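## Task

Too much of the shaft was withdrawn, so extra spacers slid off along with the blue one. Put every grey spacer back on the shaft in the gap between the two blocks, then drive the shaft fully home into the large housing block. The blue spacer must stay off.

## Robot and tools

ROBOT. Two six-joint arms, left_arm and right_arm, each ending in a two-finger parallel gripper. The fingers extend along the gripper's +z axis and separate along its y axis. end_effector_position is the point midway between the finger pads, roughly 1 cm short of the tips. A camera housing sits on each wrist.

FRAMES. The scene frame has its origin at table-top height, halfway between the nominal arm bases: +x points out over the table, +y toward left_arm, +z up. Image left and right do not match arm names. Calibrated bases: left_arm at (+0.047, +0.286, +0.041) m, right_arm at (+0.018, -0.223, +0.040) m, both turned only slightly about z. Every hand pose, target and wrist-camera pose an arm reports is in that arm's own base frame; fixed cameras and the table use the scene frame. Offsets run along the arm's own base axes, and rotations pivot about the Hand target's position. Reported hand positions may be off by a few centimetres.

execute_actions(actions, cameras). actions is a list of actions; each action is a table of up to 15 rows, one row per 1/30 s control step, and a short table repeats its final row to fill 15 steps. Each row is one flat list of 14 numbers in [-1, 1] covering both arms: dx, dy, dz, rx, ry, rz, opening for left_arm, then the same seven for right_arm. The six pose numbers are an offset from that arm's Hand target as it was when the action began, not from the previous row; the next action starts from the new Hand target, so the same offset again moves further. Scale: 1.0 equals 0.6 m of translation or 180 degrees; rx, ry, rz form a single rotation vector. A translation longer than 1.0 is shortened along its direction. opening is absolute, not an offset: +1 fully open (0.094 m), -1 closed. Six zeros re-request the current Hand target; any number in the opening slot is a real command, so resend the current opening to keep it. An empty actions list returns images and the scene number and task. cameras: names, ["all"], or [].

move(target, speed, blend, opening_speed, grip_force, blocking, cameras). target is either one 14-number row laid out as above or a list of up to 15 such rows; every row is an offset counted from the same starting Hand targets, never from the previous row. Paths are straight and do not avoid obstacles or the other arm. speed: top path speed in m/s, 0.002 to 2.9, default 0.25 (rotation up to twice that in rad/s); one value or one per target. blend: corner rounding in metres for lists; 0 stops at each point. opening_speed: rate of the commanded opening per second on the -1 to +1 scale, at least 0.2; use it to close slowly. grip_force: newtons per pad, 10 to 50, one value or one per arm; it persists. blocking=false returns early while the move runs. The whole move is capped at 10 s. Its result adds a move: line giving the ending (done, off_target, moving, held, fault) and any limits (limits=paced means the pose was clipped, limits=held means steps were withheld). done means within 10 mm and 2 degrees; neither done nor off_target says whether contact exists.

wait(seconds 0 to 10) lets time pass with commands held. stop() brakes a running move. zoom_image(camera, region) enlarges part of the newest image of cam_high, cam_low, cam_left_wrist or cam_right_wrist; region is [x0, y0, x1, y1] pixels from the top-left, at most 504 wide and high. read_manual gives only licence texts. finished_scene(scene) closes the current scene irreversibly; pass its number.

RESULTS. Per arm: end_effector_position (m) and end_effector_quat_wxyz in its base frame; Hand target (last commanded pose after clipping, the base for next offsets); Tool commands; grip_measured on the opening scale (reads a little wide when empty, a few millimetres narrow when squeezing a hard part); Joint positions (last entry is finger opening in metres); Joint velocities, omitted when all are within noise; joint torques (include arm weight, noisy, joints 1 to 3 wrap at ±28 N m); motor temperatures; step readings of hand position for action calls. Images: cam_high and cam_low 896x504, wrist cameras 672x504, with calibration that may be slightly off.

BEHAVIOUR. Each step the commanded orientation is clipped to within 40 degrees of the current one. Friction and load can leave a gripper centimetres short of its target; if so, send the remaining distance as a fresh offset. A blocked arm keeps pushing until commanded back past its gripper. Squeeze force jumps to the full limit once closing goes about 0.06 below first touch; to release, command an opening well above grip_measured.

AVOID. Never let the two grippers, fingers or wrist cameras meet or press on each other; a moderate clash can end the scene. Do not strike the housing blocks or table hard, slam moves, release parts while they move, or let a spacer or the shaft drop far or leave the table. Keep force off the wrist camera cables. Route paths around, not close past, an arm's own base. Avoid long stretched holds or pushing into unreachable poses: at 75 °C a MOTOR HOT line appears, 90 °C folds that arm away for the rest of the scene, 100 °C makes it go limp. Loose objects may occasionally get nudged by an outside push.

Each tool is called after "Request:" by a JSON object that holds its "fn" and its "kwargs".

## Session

Request:
{"fn": "execute_actions", "kwargs": {"actions": []}}

Scene clock: 0.00 s.
left_arm: end_effector_position=(+0.3908, +0.0295, +0.1090) grip_measured=+1.000 end_effector_quat_wxyz=(+0.601, -0.055, +0.789, +0.118) | right_arm: end_effector_position=(+0.3920, -0.0509, +0.1110) grip_measured=+1.000 end_effector_quat_wxyz=(+0.600, +0.096, +0.792, -0.053)
Joint positions: left_arm=[-0.076 1.551 0.329 0.954 -0.328 0.036 0.094] | right_arm=[-0.072 1.513 0.341 0.893 0.131 0.07 0.094]
Joint velocities: within noise
Joint torques (N m): no reading
Motor temperatures (°C): left_arm=[23 26 26 31 24 26 25] | right_arm=[27 24 25 29 27 26 24]
Heat: left arm: 31 °C; right arm: 29 °C.
Hand target: left_arm +0.3924, +0.0297, +0.1134; +0.605, -0.057, +0.785, +0.118 | right_arm +0.3920, -0.0510, +0.1106; +0.598, +0.096, +0.794, -0.053
Tool commands: left_gripper/opening=+1.0 right_gripper/opening=+1.0
camera_calibration:
cam_left_wrist: T_world_to_cam=[[0.235668, -0.971706, -0.0157393, -0.0628404], [-0.798644, -0.184417, -0.572851, 0.393389], [0.55374, 0.147573, -0.819508, -0.0219136], [0, 0, 0, 1]] pos_world=[0.341122, 0.0147189, 0.206406]
cam_right_wrist: T_world_to_cam=[[-0.19077, -0.978957, 0.0724613, 0.0154363], [-0.835238, 0.123094, -0.535935, 0.406221], [0.515737, -0.162763, -0.841144, -0.0096159], [0, 0, 0, 1]] pos_world=[0.347195, -0.036457, 0.208501]

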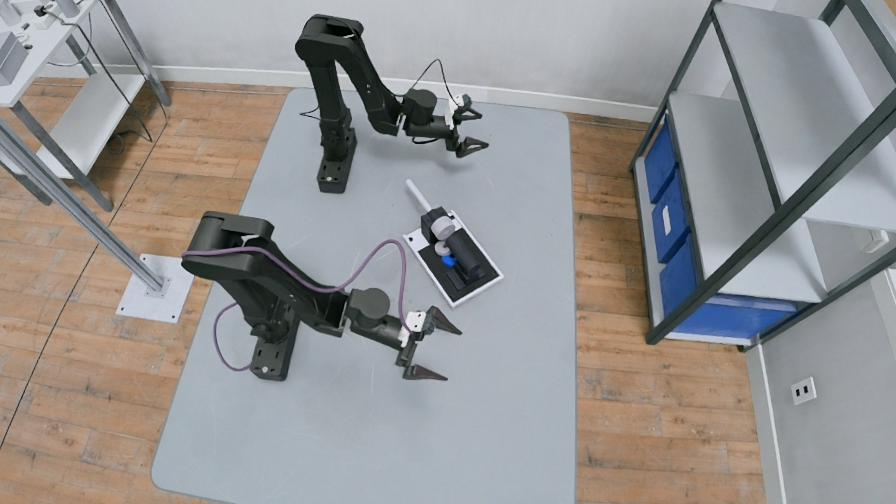

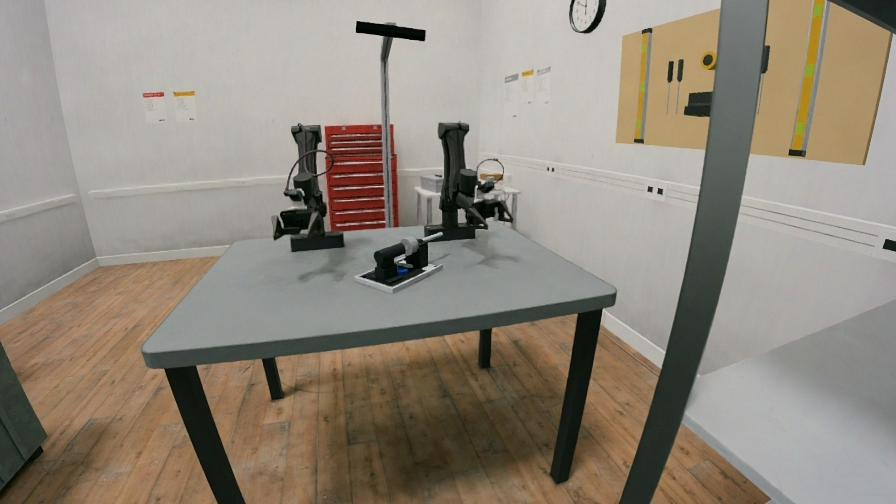

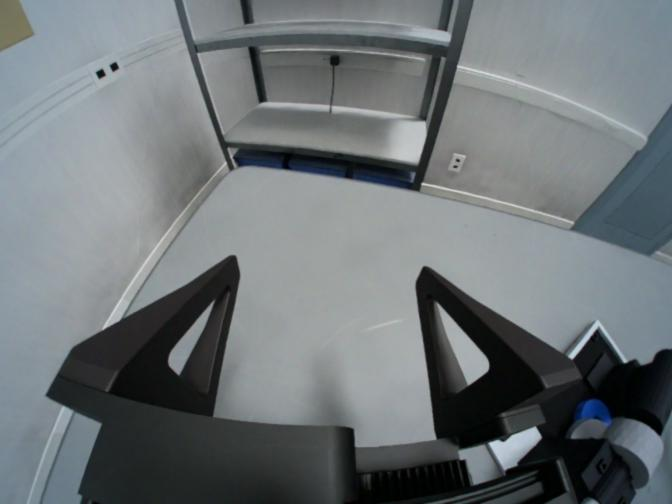

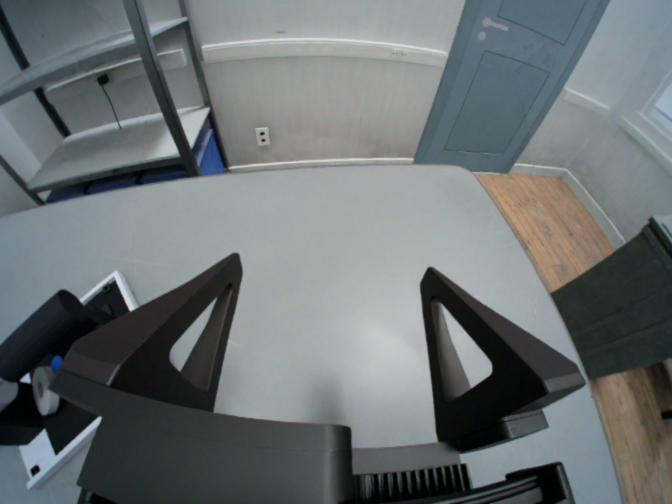

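Request:
{"fn": "move", "kwargs": {"target": [[0,0,0,0,0,0,1,0,0,0.2,0,0,0,1],[0,0,0,0,0,0,1,-0.012,0.493,0.209,-0.0523,0.1868,0.2749,1]], "blend": [0.03,0], "cameras": ["cam_right_wrist"]}}

Request:
{"fn": "zoom_image", "kwargs": {"camera": "cam_right_wrist", "region": [230, 180, 410, 325]}}

Request:
{"fn": "zoom_image", "kwargs": {"camera": "cam_low", "region": [350, 225, 450, 295]}}

Scene clock: 5.23 s.
left_arm: end_effector_position=(+0.3908, +0.0295, +0.1090) grip_measured=+1.000 end_effector_quat_wxyz=(+0.601, -0.055, +0.789, +0.118) | right_arm: end_effector_position=(+0.3847, +0.2411, +0.2365) grip_measured=+1.000 end_effector_quat_wxyz=(+0.331, -0.298, +0.889, +0.108)
Joint positions: left_arm=[-0.076 1.551 0.329 0.954 -0.328 0.036 0.094] | right_arm=[0.529 1.658 1.597 -0.802 -0.072 -0.09 0.094]
Joint torques (N m): left_arm=[0.08 -6.04 5.26 1.68 -0.06 0.01] | right_arm=[0.2 -5.59 8.8 0.99 -0.17 -0.12]
Heat: left arm: 32 °C; right arm: 30 °C.
Hand target: left_arm +0.3924, +0.0297, +0.1134; +0.605, -0.057, +0.785, +0.118 | right_arm +0.3849, +0.2448, +0.2363; +0.324, -0.306, +0.888, +0.112
Off the commanded pose: left_arm 0.005 m, 1 deg | right_arm 0.004 m, 1 deg.
move: done
camera_calibration:
cam_right_wrist: T_world_to_cam=[[0.659041, -0.748104, 0.077491, -0.0929269], [-0.751175, -0.659849, 0.0183169, 0.456787], [0.0374294, -0.0702809, -0.996825, 0.345721], [0, 0, 0, 1]] pos_world=[0.39143, 0.256189, 0.343457]
Images, in order (width x height): cam_right_wrist 672x504.

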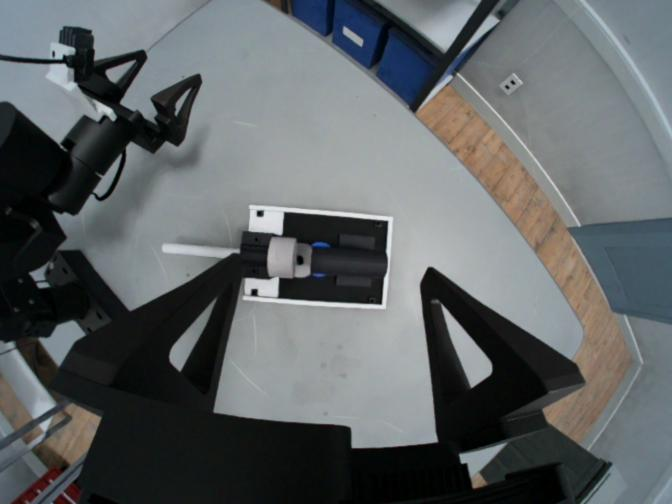

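Scaled by 2.800 from the camera's 672x504 image, which has a finer 960x720 frame.

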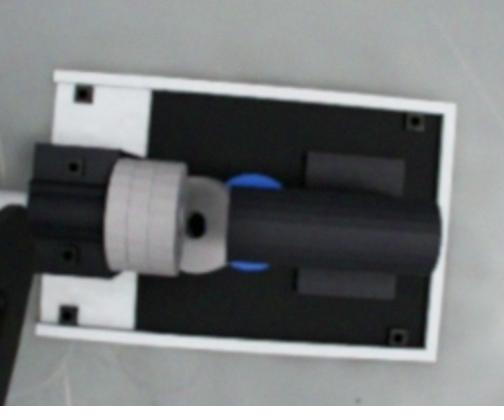

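This scene's latest camera images include none from cam_low. They are from: cam_right_wrist. cam_low's image comes with the result of a call that names it in "cameras".

Request:
{"fn": "move", "kwargs": {"target": [[0,0,0,0,0,0,1,-0.182,-0.09,0,0.0843,-0.1097,-0.0046,1],[0,0,0,0,0,0,1,-0.182,-0.09,-0.2,0.0843,-0.1097,-0.0046,1]], "blend": [0.03,0], "cameras": ["cam_right_wrist","cam_low","cam_high"]}}

Request:
{"fn": "zoom_image", "kwargs": {"camera": "cam_right_wrist", "region": [230, 130, 440, 330]}}

Request:
{"fn": "zoom_image", "kwargs": {"camera": "cam_low", "region": [350, 225, 450, 295]}}

Request:
{"fn": "zoom_image", "kwargs": {"camera": "cam_high", "region": [390, 170, 520, 310]}}

Scene clock: 9.37 s.
left_arm: end_effector_position=(+0.3908, +0.0295, +0.1090) grip_measured=+1.000 end_effector_quat_wxyz=(+0.601, -0.055, +0.789, +0.118) | right_arm: end_effector_position=(+0.2786, +0.1897, +0.1217) grip_measured=+1.000 end_effector_quat_wxyz=(+0.514, -0.270, +0.797, +0.167)
Joint positions: left_arm=[-0.076 1.551 0.329 0.954 -0.328 0.036 0.094] | right_arm=[0.552 1.049 0.306 0.314 -0.081 -0.049 0.094]
Joint torques (N m): left_arm=[0.03 -6 5.34 1.65 -0.05 0] | right_arm=[0.73 -1.54 5.49 1.65 -0.02 0.06]
Heat: left arm: 32 °C; right arm: 31 °C.
Hand target: left_arm +0.3924, +0.0297, +0.1134; +0.605, -0.057, +0.785, +0.118 | right_arm +0.2756, +0.1907, +0.1161; +0.509, -0.269, +0.799, +0.171
Off the commanded pose: left_arm 0.005 m, 1 deg | right_arm 0.006 m, 1 deg.
move: done
camera_calibration:
cam_right_wrist: T_world_to_cam=[[0.629344, -0.769336, 0.109769, -0.0442483], [-0.680562, -0.613809, -0.400094, 0.367822], [0.375183, 0.177092, -0.909877, 0.0799867], [0, 0, 0, 1]] pos_world=[0.248163, 0.177566, 0.224799]
Images, in order (width x height): cam_high 896x504, cam_low 896x504, cam_right_wrist 672x504.

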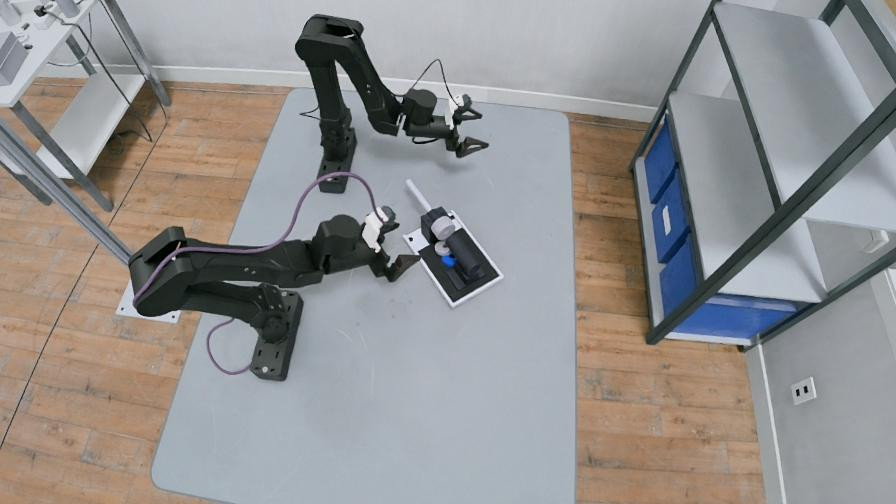

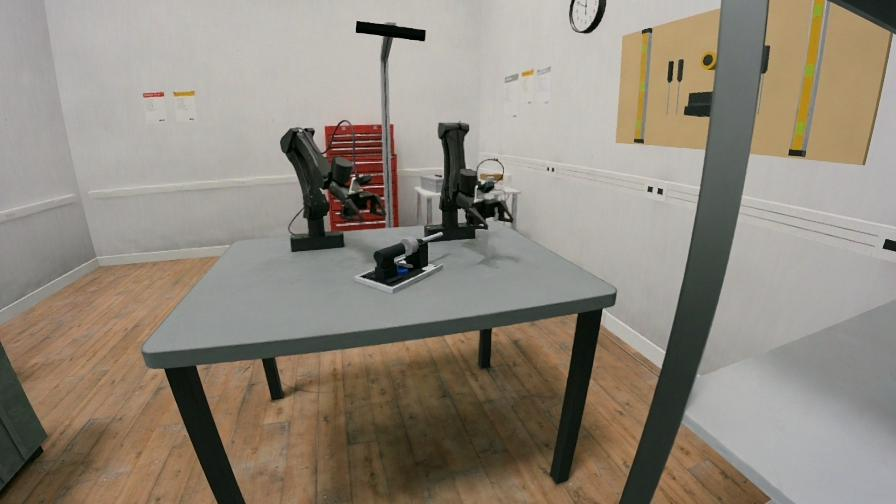

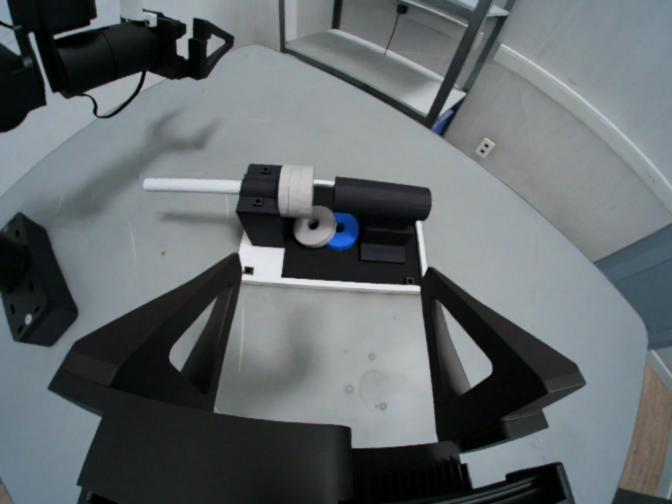

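Scaled by 2.400 from the camera's 672x504 image, which has a finer 960x720 frame.

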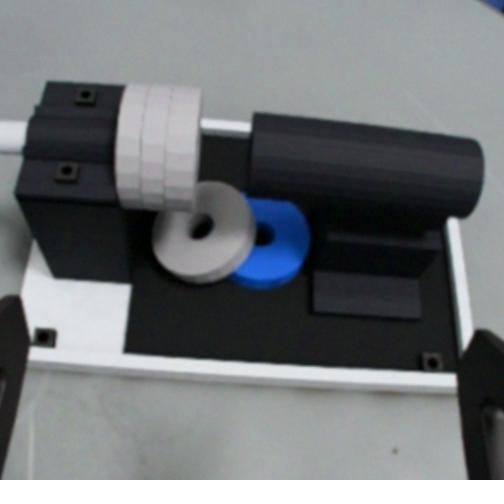

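Scaled by 5.040 from the camera's 896x504 image, which has a finer 1280x720 frame.

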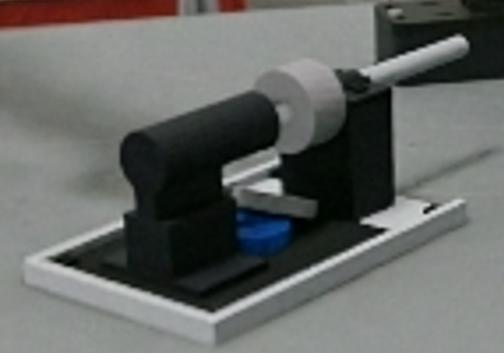

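Scaled by 3.600 from the camera's 896x504 image, which has a finer 1280x720 frame.

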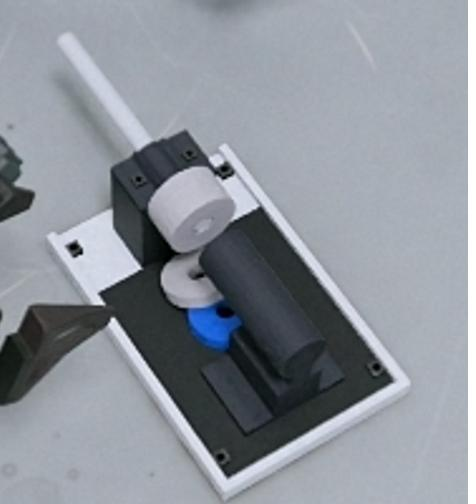

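Request:
{"fn": "zoom_image", "kwargs": {"camera": "cam_right_wrist", "region": [280, 190, 370, 260]}}

Request:
{"fn": "zoom_image", "kwargs": {"camera": "cam_low", "region": [385, 245, 425, 285]}}

Scaled by 5.600 from the camera's 672x504 image, which has a finer 960x720 frame.

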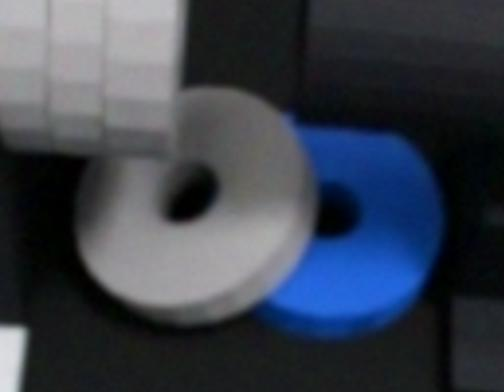

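Scaled by 12.600 from the camera's 896x504 image, which has a finer 1280x720 frame.

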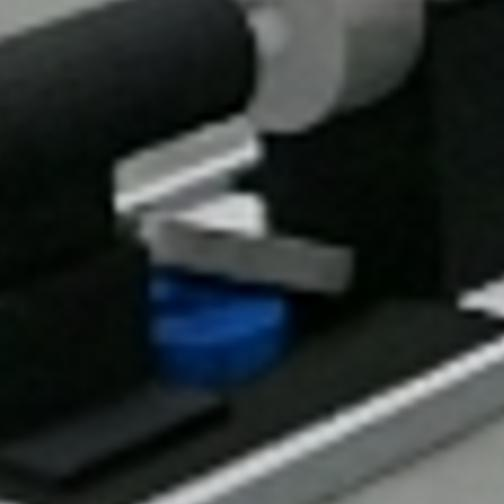

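Request:
{"fn": "move", "kwargs": {"target": [[0,0,0,0,0,0,1,0.0,0.0,0.02,0.241,0.2694,-0.117,-0.53],[0,0,0,0,0,0,1,0.063,0.032,-0.14,0.241,0.2694,-0.117,-0.53]], "speed": 0.15, "cameras": ["cam_right_wrist","cam_low","cam_high"]}}

Request:
{"fn": "zoom_image", "kwargs": {"camera": "cam_right_wrist", "region": [200, 100, 480, 350]}}

Scene clock: 26.07 s.
left_arm: end_effector_position=(+0.3908, +0.0295, +0.1090) grip_measured=+1.000 end_effector_quat_wxyz=(+0.601, -0.055, +0.789, +0.118) | right_arm: end_effector_position=(+0.3178, +0.2102, +0.0404) grip_measured=-0.528 end_effector_quat_wxyz=(+0.235, +0.162, +0.846, +0.450)
Joint positions: left_arm=[-0.076 1.551 0.329 0.954 -0.328 0.036 0.094] | right_arm=[0.371 1.67 0.404 0.697 -0.457 1.004 0.022]
Joint torques (N m): left_arm=[-0.05 -6.08 5.29 1.67 -0.08 0] | right_arm=[0.64 -3.82 3.67 1.48 -0.1 0]
Heat: left arm: 33 °C; right arm: 33 °C.
Hand target: left_arm +0.3924, +0.0297, +0.1134; +0.605, -0.057, +0.785, +0.118 | right_arm +0.3134, +0.2100, +0.0322; +0.228, +0.166, +0.850, +0.445
Off the commanded pose: left_arm 0.005 m, 1 deg | right_arm 0.009 m, 1 deg.
move: done
camera_calibration:
cam_right_wrist: T_world_to_cam=[[0.0239892, -0.593635, -0.804377, 0.148223], [-0.988457, -0.134478, 0.0697667, 0.352577], [-0.149587, 0.793419, -0.590009, 0.0120824], [0, 0, 0, 1]] pos_world=[0.346759, 0.125818, 0.101758]
Images, in order (width x height): cam_high 896x504, cam_low 896x504, cam_right_wrist 672x504.

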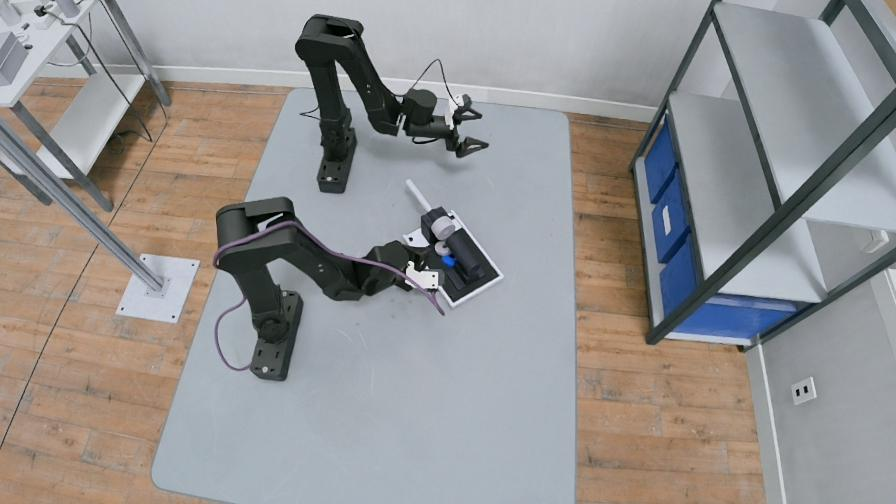

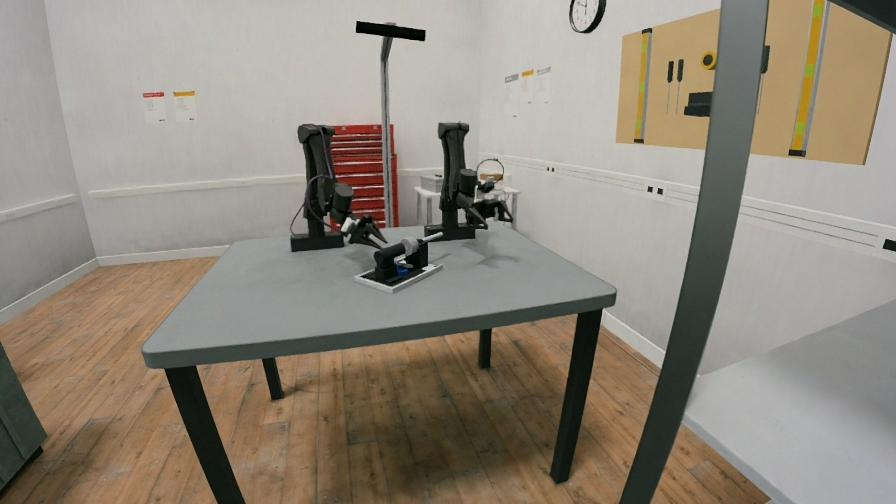

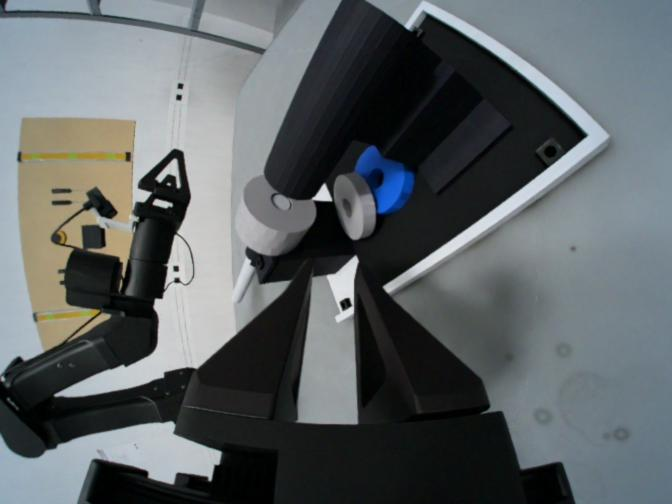

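Scaled by 1.800 from the camera's 672x504 image, which has a finer 960x720 frame.

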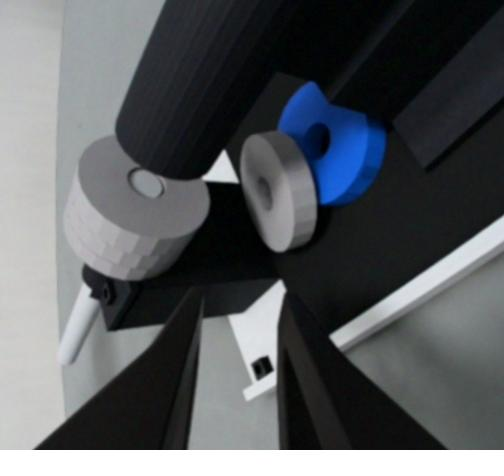

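Request:
{"fn": "move", "kwargs": {"target": [[0,0,0,0,0,0,1,-0.007,-0.002,-0.053,0,0,0,-0.53]], "speed": 0.08, "cameras": ["cam_right_wrist"]}}

Request:
{"fn": "zoom_image", "kwargs": {"camera": "cam_right_wrist", "region": [240, 120, 440, 320]}}

Scene clock: 28.83 s.
left_arm: end_effector_position=(+0.3908, +0.0295, +0.1090) grip_measured=+1.000 end_effector_quat_wxyz=(+0.601, -0.055, +0.789, +0.118) | right_arm: end_effector_position=(+0.3133, +0.2092, +0.0069) grip_measured=-0.528 end_effector_quat_wxyz=(+0.233, +0.163, +0.846, +0.450)
Joint positions: left_arm=[-0.076 1.551 0.329 0.954 -0.328 0.036 0.094] | right_arm=[0.373 1.853 0.362 0.918 -0.457 1.006 0.022]
Joint torques (N m): left_arm=[-0.01 -5.87 5.34 1.7 -0.03 -0.03] | right_arm=[0.61 -4.34 2.74 1.53 -0.07 -0.01]
Motor temperatures (°C): left_arm=[23 27 28 34 24 26 25] | right_arm=[27 24 26 34 27 26 24]
Heat: left arm: 34 °C; right arm: 34 °C.
Hand target: left_arm +0.3924, +0.0297, +0.1134; +0.605, -0.057, +0.785, +0.118 | right_arm +0.3093, +0.2087, +0.0004; +0.228, +0.166, +0.850, +0.445
Off the commanded pose: left_arm 0.005 m, 1 deg | right_arm 0.008 m, 1 deg.
move: done
camera_calibration:
cam_right_wrist: T_world_to_cam=[[0.0206565, -0.593625, -0.804477, 0.12185], [-0.987995, -0.135339, 0.0744982, 0.350349], [-0.153101, 0.79328, -0.589294, -0.00638893], [0, 0, 0, 1]] pos_world=[0.342648, 0.124817, 0.0681603]
Images, in order (width x height): cam_right_wrist 672x504.

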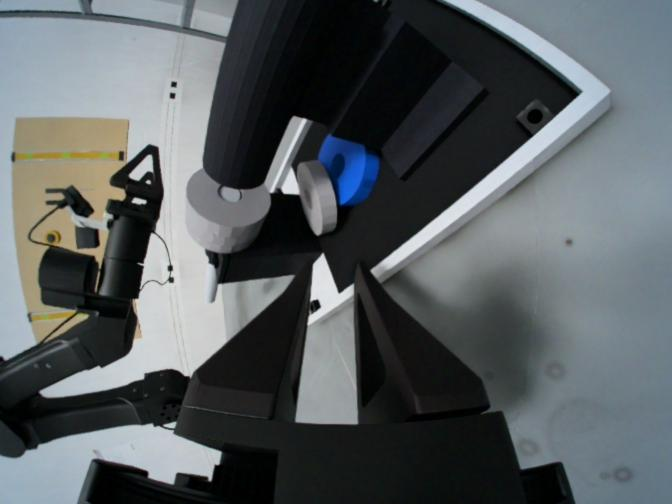

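Scaled by 2.520 from the camera's 672x504 image, which has a finer 960x720 frame.

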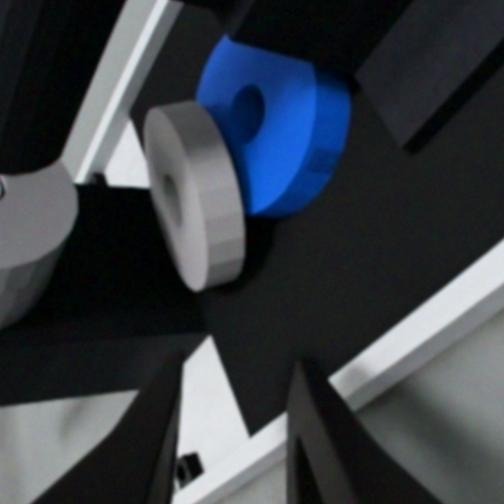

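Request:
{"fn": "move", "kwargs": {"target": [[0,0,0,0,0,0,1,-0.002,0.0193,0,0,0,0,-0.53],[0,0,0,0,0,0,1,0.012,0.036,-0.013,0,0,0,-0.53]], "speed": 0.06, "cameras": ["cam_right_wrist"]}}

Request:
{"fn": "zoom_image", "kwargs": {"camera": "cam_right_wrist", "region": [240, 120, 440, 320]}}

Scene clock: 32.93 s.
left_arm: end_effector_position=(+0.3908, +0.0295, +0.1090) grip_measured=+1.000 end_effector_quat_wxyz=(+0.601, -0.055, +0.789, +0.118) | right_arm: end_effector_position=(+0.3116, +0.2291, -0.0060) grip_measured=-0.528 end_effector_quat_wxyz=(+0.222, +0.164, +0.851, +0.448)
Joint positions: left_arm=[-0.076 1.551 0.329 0.954 -0.328 0.036 0.094] | right_arm=[0.446 1.934 0.398 0.96 -0.407 1.049 0.022]
Joint torques (N m): left_arm=[-0.14 -6.02 5.27 1.73 -0.06 0] | right_arm=[0.51 -4.66 4.41 1.53 0.04 -0.02]
Heat: left arm: 34 °C; right arm: 34 °C.
Hand target: left_arm +0.3924, +0.0297, +0.1134; +0.605, -0.057, +0.785, +0.118 | right_arm +0.3164, +0.2304, -0.0075; +0.228, +0.166, +0.850, +0.445
Off the commanded pose: left_arm 0.005 m, 1 deg | right_arm 0.005 m, 1 deg.
move: done
camera_calibration:
cam_right_wrist: T_world_to_cam=[[0.00853915, -0.596383, -0.802654, 0.127702], [-0.984789, -0.144321, 0.0967554, 0.353604], [-0.173543, 0.789619, -0.588544, -0.0228134], [0, 0, 0, 1]] pos_world=[0.343176, 0.145206, 0.0548606]
Images, in order (width x height): cam_right_wrist 672x504.

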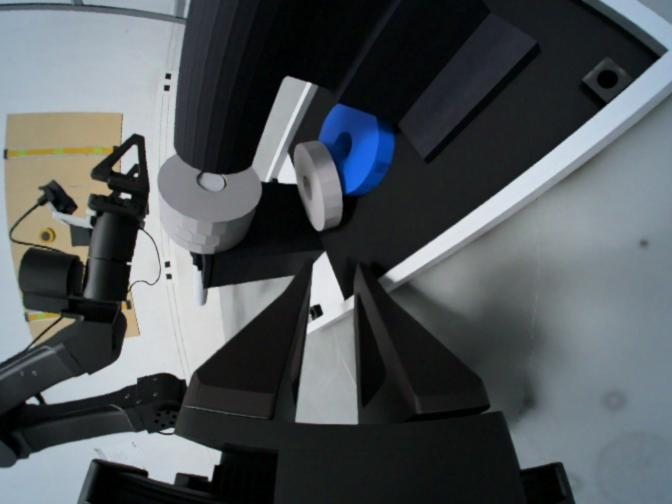

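Scaled by 2.520 from the camera's 672x504 image, which has a finer 960x720 frame.

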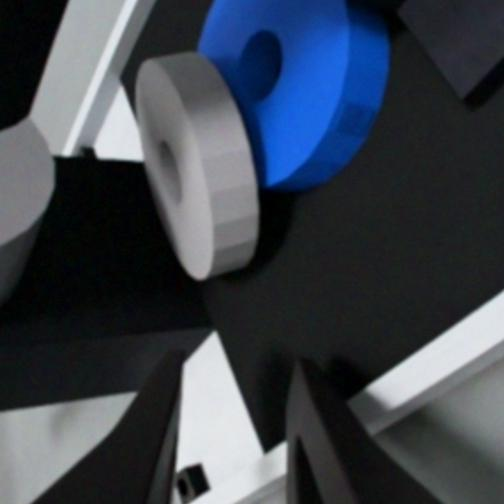

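Request:
{"fn": "move", "kwargs": {"target": [[0,0,0,0,0,0,1,0.02,0.011,0.002,0,0,0,-0.53]], "speed": 0.04, "cameras": ["cam_right_wrist"]}}

Request:
{"fn": "zoom_image", "kwargs": {"camera": "cam_right_wrist", "region": [240, 120, 440, 320]}}

Scene clock: 34.60 s.
left_arm: end_effector_position=(+0.3908, +0.0295, +0.1090) grip_measured=+1.000 end_effector_quat_wxyz=(+0.601, -0.055, +0.789, +0.118) | right_arm: end_effector_position=(+0.3272, +0.2361, +0.0008) grip_measured=-0.528 end_effector_quat_wxyz=(+0.232, +0.161, +0.845, +0.454)
Joint positions: left_arm=[-0.076 1.551 0.329 0.954 -0.328 0.036 0.094] | right_arm=[0.446 1.949 0.453 0.946 -0.404 1.05 0.022]
Joint torques (N m): left_arm=[-0.01 -6 5.29 1.67 -0.05 -0.02] | right_arm=[0.77 -4.89 4.62 1.29 0.05 -0.01]
Heat: left arm: 34 °C; right arm: 34 °C.
Hand target: left_arm +0.3924, +0.0297, +0.1134; +0.605, -0.057, +0.785, +0.118 | right_arm +0.3285, +0.2370, -0.0062; +0.228, +0.166, +0.850, +0.446
Off the commanded pose: left_arm 0.005 m, 1 deg | right_arm 0.007 m, 1 deg.
move: done
camera_calibration:
cam_right_wrist: T_world_to_cam=[[0.0261758, -0.587424, -0.808856, 0.129339], [-0.987243, -0.142314, 0.0714057, 0.369633], [-0.157057, 0.796668, -0.583655, -0.0286766], [0, 0, 0, 1]] pos_world=[0.357028, 0.151427, 0.0614856]
Images, in order (width x height): cam_right_wrist 672x504.

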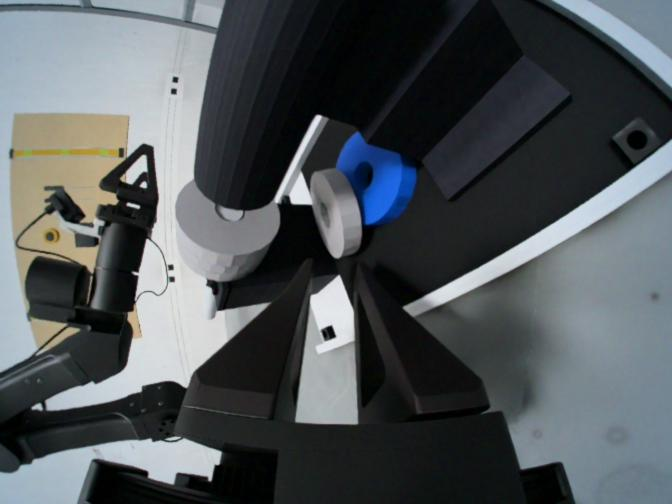

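Scaled by 2.520 from the camera's 672x504 image, which has a finer 960x720 frame.

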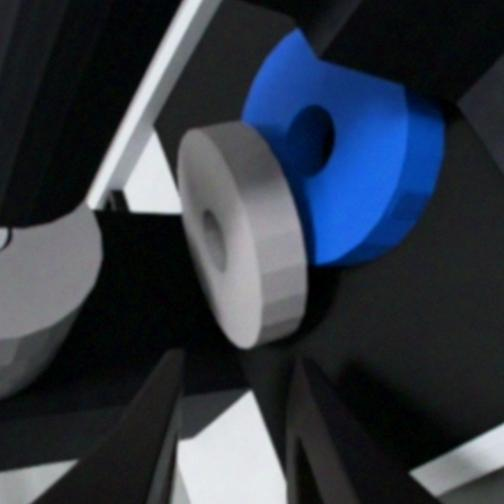

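Request:
{"fn": "move", "kwargs": {"target": [[0,0,0,0,0,0,1,0.0,0.0,-0.0145,0,0,0,-0.53]], "speed": 0.04, "cameras": ["cam_right_wrist"]}}

Request:
{"fn": "zoom_image", "kwargs": {"camera": "cam_right_wrist", "region": [240, 120, 440, 320]}}

Scene clock: 35.80 s.
left_arm: end_effector_position=(+0.3908, +0.0295, +0.1090) grip_measured=+1.000 end_effector_quat_wxyz=(+0.601, -0.055, +0.789, +0.118) | right_arm: end_effector_position=(+0.3247, +0.2348, -0.0127) grip_measured=-0.528 end_effector_quat_wxyz=(+0.223, +0.165, +0.850, +0.448)
Joint positions: left_arm=[-0.076 1.551 0.329 0.954 -0.328 0.036 0.094] | right_arm=[0.446 1.998 0.454 0.969 -0.404 1.051 0.022]
Joint torques (N m): left_arm=[-0.18 -6.02 5.2 1.7 -0.07 -0.03] | right_arm=[0.8 -5.01 4.37 1.55 0.03 -0.02]
Heat: left arm: 34 °C; right arm: 34 °C.
Hand target: left_arm +0.3924, +0.0297, +0.1134; +0.605, -0.057, +0.785, +0.118 | right_arm +0.3284, +0.2370, -0.0149; +0.228, +0.166, +0.850, +0.445
Off the commanded pose: left_arm 0.005 m, 1 deg | right_arm 0.005 m, 1 deg.
move: done
camera_calibration:
cam_right_wrist: T_world_to_cam=[[0.00748908, -0.59602, -0.802935, 0.125869], [-0.985337, -0.14127, 0.0956744, 0.367391], [-0.170454, 0.790445, -0.588338, -0.0303454], [0, 0, 0, 1]] pos_world=[0.355889, 0.150908, 0.0480617]
Images, in order (width x height): cam_right_wrist 672x504.

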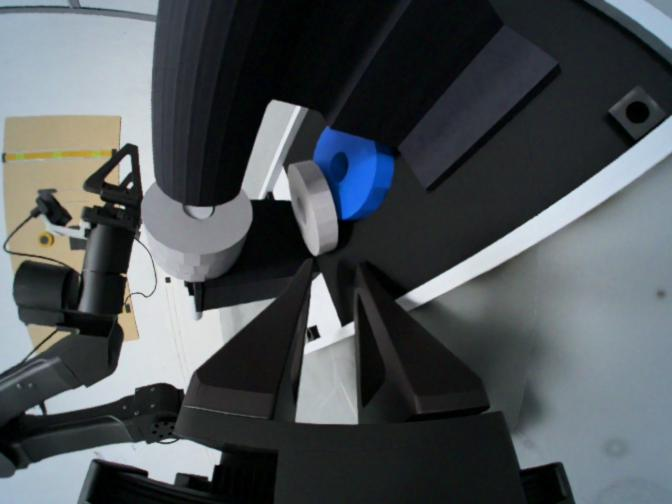

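Scaled by 2.520 from the camera's 672x504 image, which has a finer 960x720 frame.

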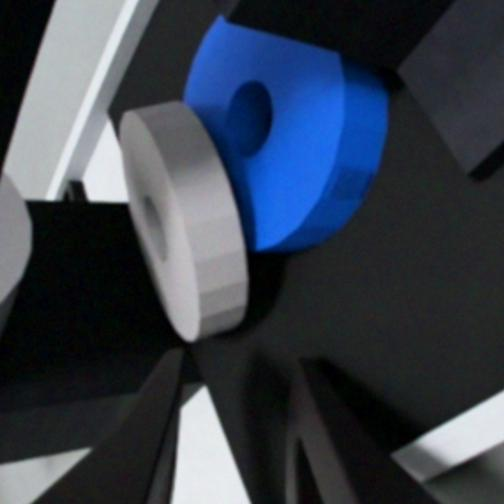

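Request:
{"fn": "move", "kwargs": {"target": [[0,0,0,0,0,0,1,0.0125,0.0125,0.006,0,0,0,-0.53]], "speed": 0.04, "cameras": ["cam_right_wrist"]}}

Request:
{"fn": "zoom_image", "kwargs": {"camera": "cam_right_wrist", "region": [240, 120, 440, 320]}}

Scene clock: 37.57 s.
left_arm: end_effector_position=(+0.3908, +0.0295, +0.1090) grip_measured=+1.000 end_effector_quat_wxyz=(+0.601, -0.055, +0.789, +0.118) | right_arm: end_effector_position=(+0.3341, +0.2439, -0.0053) grip_measured=-0.528 end_effector_quat_wxyz=(+0.230, +0.161, +0.846, +0.454)
Joint positions: left_arm=[-0.076 1.551 0.329 0.954 -0.328 0.036 0.094] | right_arm=[0.46 1.998 0.494 0.954 -0.394 1.058 0.022]
Joint torques (N m): left_arm=[-0.1 -6.02 5.27 1.69 -0.02 -0.03] | right_arm=[0.65 -5.45 4.6 1.31 0.04 -0.01]
Heat: left arm: 34 °C; right arm: 34 °C.
Hand target: left_arm +0.3924, +0.0297, +0.1134; +0.605, -0.057, +0.785, +0.118 | right_arm +0.3359, +0.2444, -0.0114; +0.228, +0.166, +0.850, +0.445
Off the commanded pose: left_arm 0.005 m, 1 deg | right_arm 0.006 m, 1 deg.
move: done
camera_calibration:
cam_right_wrist: T_world_to_cam=[[0.0245848, -0.588273, -0.808288, 0.129516], [-0.986755, -0.143964, 0.0747641, 0.37821], [-0.160346, 0.795744, -0.584021, -0.0361731], [0, 0, 0, 1]] pos_world=[0.364217, 0.159424, 0.0552835]
Images, in order (width x height): cam_right_wrist 672x504.

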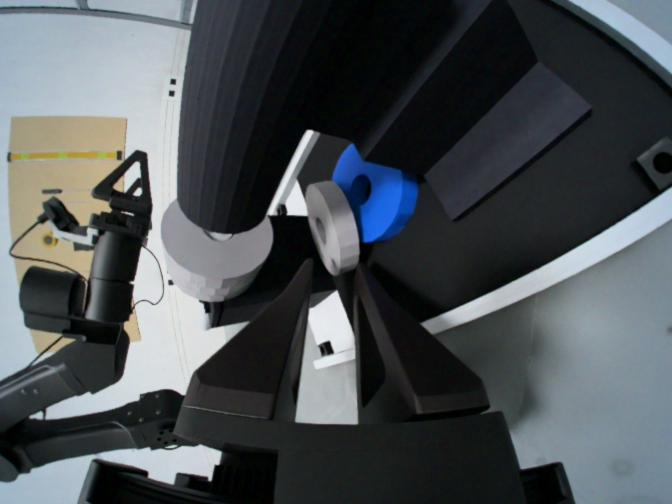

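Scaled by 2.520 from the camera's 672x504 image, which has a finer 960x720 frame.

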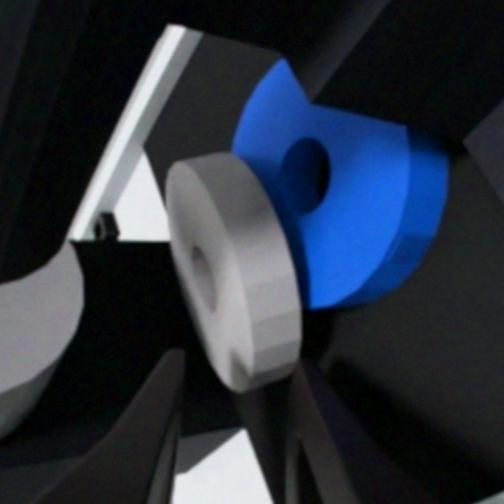

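Request:
{"fn": "move", "kwargs": {"target": [[0,0,0,0,0,0,1,0,0,-0.008,0,0,0,-0.4]], "speed": 0.04, "cameras": ["cam_right_wrist"]}}

Request:
{"fn": "zoom_image", "kwargs": {"camera": "cam_right_wrist", "region": [240, 120, 440, 320]}}

Scene clock: 38.80 s.
left_arm: end_effector_position=(+0.3908, +0.0295, +0.1090) grip_measured=+1.000 end_effector_quat_wxyz=(+0.601, -0.055, +0.789, +0.118) | right_arm: end_effector_position=(+0.3328, +0.2432, -0.0120) grip_measured=-0.402 end_effector_quat_wxyz=(+0.225, +0.163, +0.849, +0.450)
Joint positions: left_arm=[-0.076 1.551 0.329 0.954 -0.328 0.036 0.094] | right_arm=[0.46 2.019 0.496 0.959 -0.394 1.058 0.028]
Joint torques (N m): left_arm=[-0.03 -5.75 5.44 1.67 -0.04 -0.01] | right_arm=[0.62 -5.18 4.45 1.47 0.04 -0.02]
Heat: left arm: 34 °C; right arm: 34 °C.
Hand target: left_arm +0.3924, +0.0297, +0.1134; +0.605, -0.057, +0.785, +0.118 | right_arm +0.3359, +0.2444, -0.0161; +0.228, +0.166, +0.850, +0.445
Off the commanded pose: left_arm 0.005 m, 1 deg | right_arm 0.005 m, 1 deg.
move: done
camera_calibration:
cam_right_wrist: T_world_to_cam=[[0.0137982, -0.593309, -0.804857, 0.128637], [-0.985705, -0.143242, 0.0886938, 0.376962], [-0.167912, 0.792128, -0.586804, -0.0363511], [0, 0, 0, 1]] pos_world=[0.363694, 0.159113, 0.0487694]
Images, in order (width x height): cam_right_wrist 672x504.

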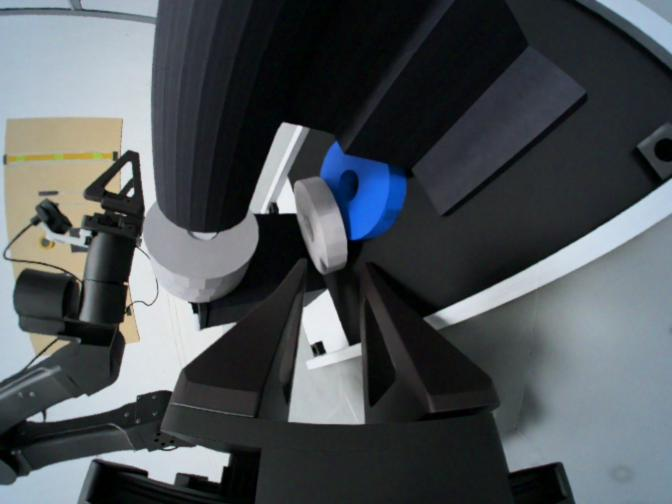

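Scaled by 2.520 from the camera's 672x504 image, which has a finer 960x720 frame.

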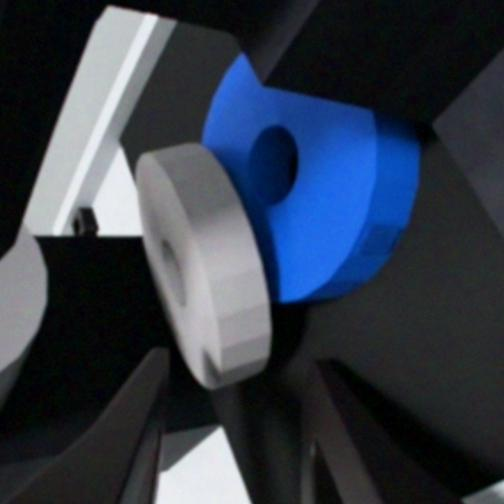

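Request:
{"fn": "move", "kwargs": {"target": [[0,0,0,0,0,0,1,0.007,0.009,0.0,0,0,0,-0.5]], "speed": 0.04, "cameras": ["cam_right_wrist"]}}

Request:
{"fn": "zoom_image", "kwargs": {"camera": "cam_right_wrist", "region": [240, 120, 440, 320]}}

Scene clock: 39.93 s.
left_arm: end_effector_position=(+0.3908, +0.0295, +0.1090) grip_measured=+1.000 end_effector_quat_wxyz=(+0.601, -0.055, +0.789, +0.118) | right_arm: end_effector_position=(+0.3380, +0.2492, -0.0097) grip_measured=-0.498 end_effector_quat_wxyz=(+0.229, +0.161, +0.846, +0.453)
Joint positions: left_arm=[-0.076 1.551 0.329 0.954 -0.328 0.036 0.094] | right_arm=[0.471 2.029 0.52 0.959 -0.385 1.064 0.024]
Joint torques (N m): left_arm=[0.01 -6.01 5.41 1.68 -0.07 -0.01] | right_arm=[0.62 -5.35 4.59 1.38 0.02 -0.02]
Heat: left arm: 34 °C; right arm: 34 °C.
Hand target: left_arm +0.3924, +0.0297, +0.1134; +0.605, -0.057, +0.785, +0.118 | right_arm +0.3401, +0.2498, -0.0161; +0.228, +0.166, +0.850, +0.445
Off the commanded pose: left_arm 0.005 m, 1 deg | right_arm 0.007 m, 1 deg.
move: done
camera_calibration:
cam_right_wrist: T_world_to_cam=[[0.0231074, -0.589093, -0.807735, 0.129762], [-0.986479, -0.144563, 0.077211, 0.383319], [-0.162253, 0.795029, -0.584468, -0.0414654], [0, 0, 0, 1]] pos_world=[0.36841, 0.164822, 0.0509813]
Images, in order (width x height): cam_right_wrist 672x504.

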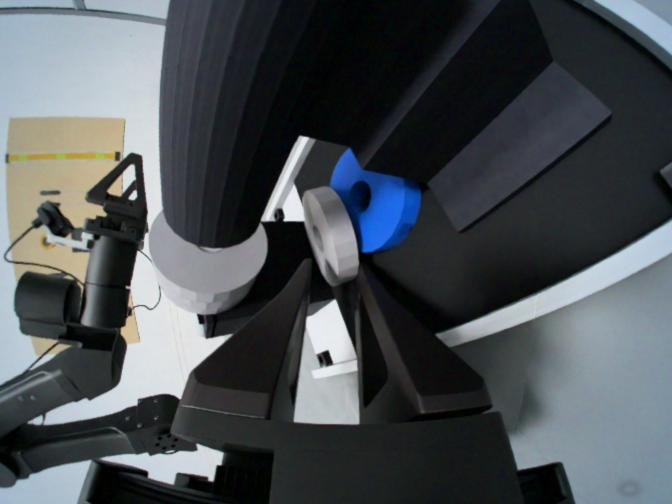

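Scaled by 2.520 from the camera's 672x504 image, which has a finer 960x720 frame.

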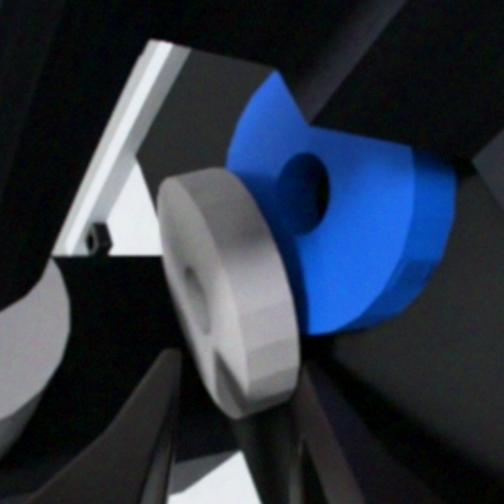

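Request:
{"fn": "move", "kwargs": {"target": [[0,0,0,0,0,0,1,0.0,0.0,-0.002,0,0,0,-0.95]], "speed": 0.04, "opening_speed": 0.4, "grip_force": 25, "cameras": ["cam_right_wrist"]}}

Request:
{"fn": "zoom_image", "kwargs": {"camera": "cam_right_wrist", "region": [240, 120, 440, 320]}}

Scene clock: 41.80 s.
left_arm: end_effector_position=(+0.3908, +0.0295, +0.1090) grip_measured=+1.000 end_effector_quat_wxyz=(+0.601, -0.055, +0.789, +0.118) | right_arm: end_effector_position=(+0.3387, +0.2495, -0.0103) grip_measured=-0.776 end_effector_quat_wxyz=(+0.230, +0.161, +0.846, +0.454)
Joint positions: left_arm=[-0.076 1.551 0.329 0.954 -0.328 0.036 0.094] | right_arm=[0.471 2.036 0.522 0.967 -0.384 1.065 0.011]
Joint torques (N m): left_arm=[-0.09 -6.2 5.44 1.66 -0.09 -0.02] | right_arm=[0.58 -5.46 4.45 1.36 0.04 -0.02]
Heat: left arm: 34 °C; right arm: 34 °C.
Hand target: left_arm +0.3924, +0.0297, +0.1134; +0.605, -0.057, +0.785, +0.118 | right_arm +0.3401, +0.2498, -0.0173; +0.228, +0.166, +0.850, +0.445
Off the commanded pose: left_arm 0.005 m, 1 deg | right_arm 0.007 m, 1 deg.
grip_force (N): 25, 25
move: done
camera_calibration:
cam_right_wrist: T_world_to_cam=[[0.0244445, -0.588255, -0.808306, 0.128646], [-0.986855, -0.143403, 0.0745191, 0.383874], [-0.15975, 0.795859, -0.584028, -0.0429707], [0, 0, 0, 1]] pos_world=[0.368819, 0.164924, 0.0502835]
Images, in order (width x height): cam_right_wrist 672x504.

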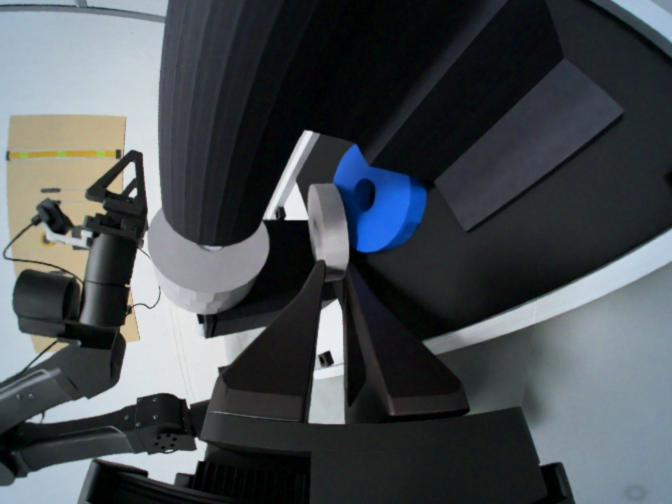

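Scaled by 2.520 from the camera's 672x504 image, which has a finer 960x720 frame.

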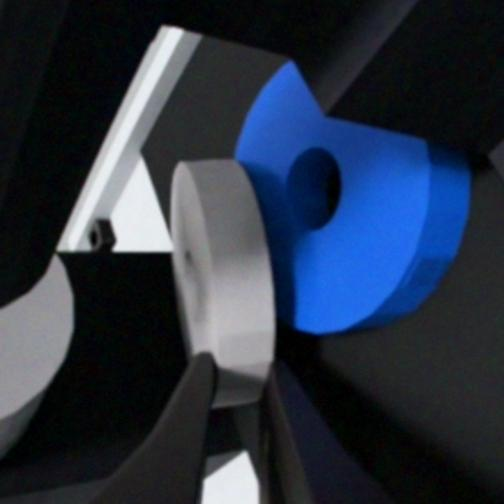

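Request:
{"fn": "move", "kwargs": {"target": [[0,0,0,0,0,0,1,-0.058,-0.074,0.045,0,0,0,-0.95],[0,0,0,0,0,0,1,-0.09,-0.12,0.14,0,0,0,-0.95]], "speed": 0.06, "blend": [0.01,0], "grip_force": 35, "cameras": ["cam_right_wrist","cam_high"]}}

Scene clock: 45.27 s.
left_arm: end_effector_position=(+0.3908, +0.0295, +0.1090) grip_measured=+1.000 end_effector_quat_wxyz=(+0.601, -0.055, +0.789, +0.118) | right_arm: end_effector_position=(+0.2866, +0.1778, +0.0622) grip_measured=-0.790 end_effector_quat_wxyz=(+0.224, +0.176, +0.850, +0.443)
Joint positions: left_arm=[-0.076 1.551 0.329 0.954 -0.328 0.036 0.094] | right_arm=[0.283 1.367 0.32 0.421 -0.521 0.962 0.01]
Joint torques (N m): left_arm=[0.01 -5.89 5.35 1.69 -0.11 -0.01] | right_arm=[-0.49 -4.66 5.56 1.26 -0.32 -0.21]
Heat: left arm: 34 °C; right arm: 34 °C.
Hand target: left_arm +0.3924, +0.0297, +0.1134; +0.605, -0.057, +0.785, +0.118 | right_arm +0.2861, +0.1778, +0.0667; +0.228, +0.166, +0.850, +0.445
Off the commanded pose: left_arm 0.005 m, 1 deg | right_arm 0.005 m, 1 deg.
grip_force (N): 35, 35
move: done
camera_calibration:
cam_right_wrist: T_world_to_cam=[[-0.0136401, -0.599183, -0.800496, 0.158795], [-0.987094, -0.119684, 0.106405, 0.310646], [-0.159563, 0.791616, -0.589817, 0.0491562], [0, 0, 0, 1]] pos_world=[0.316646, 0.0934138, 0.123054]
Images, in order (width x height): cam_high 896x504, cam_right_wrist 672x504.

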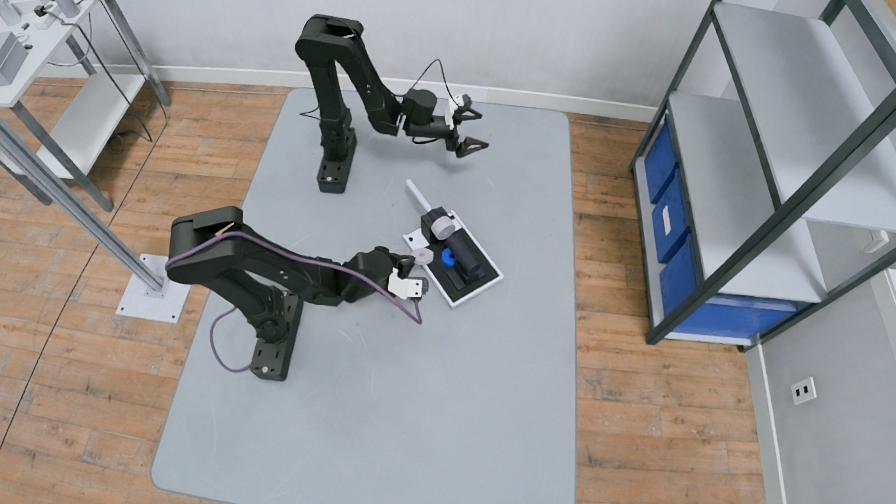

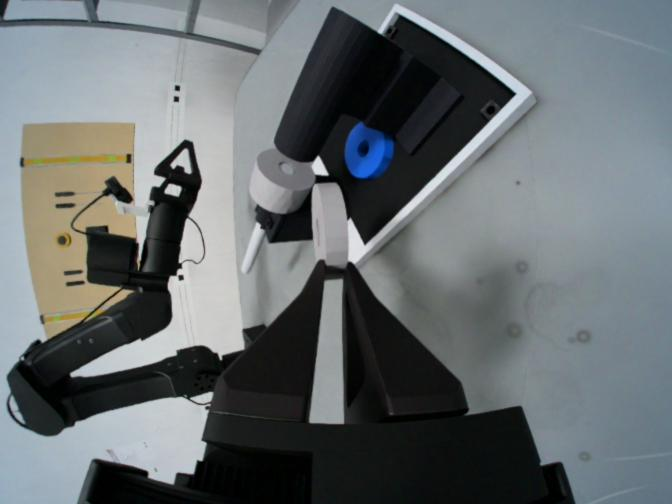

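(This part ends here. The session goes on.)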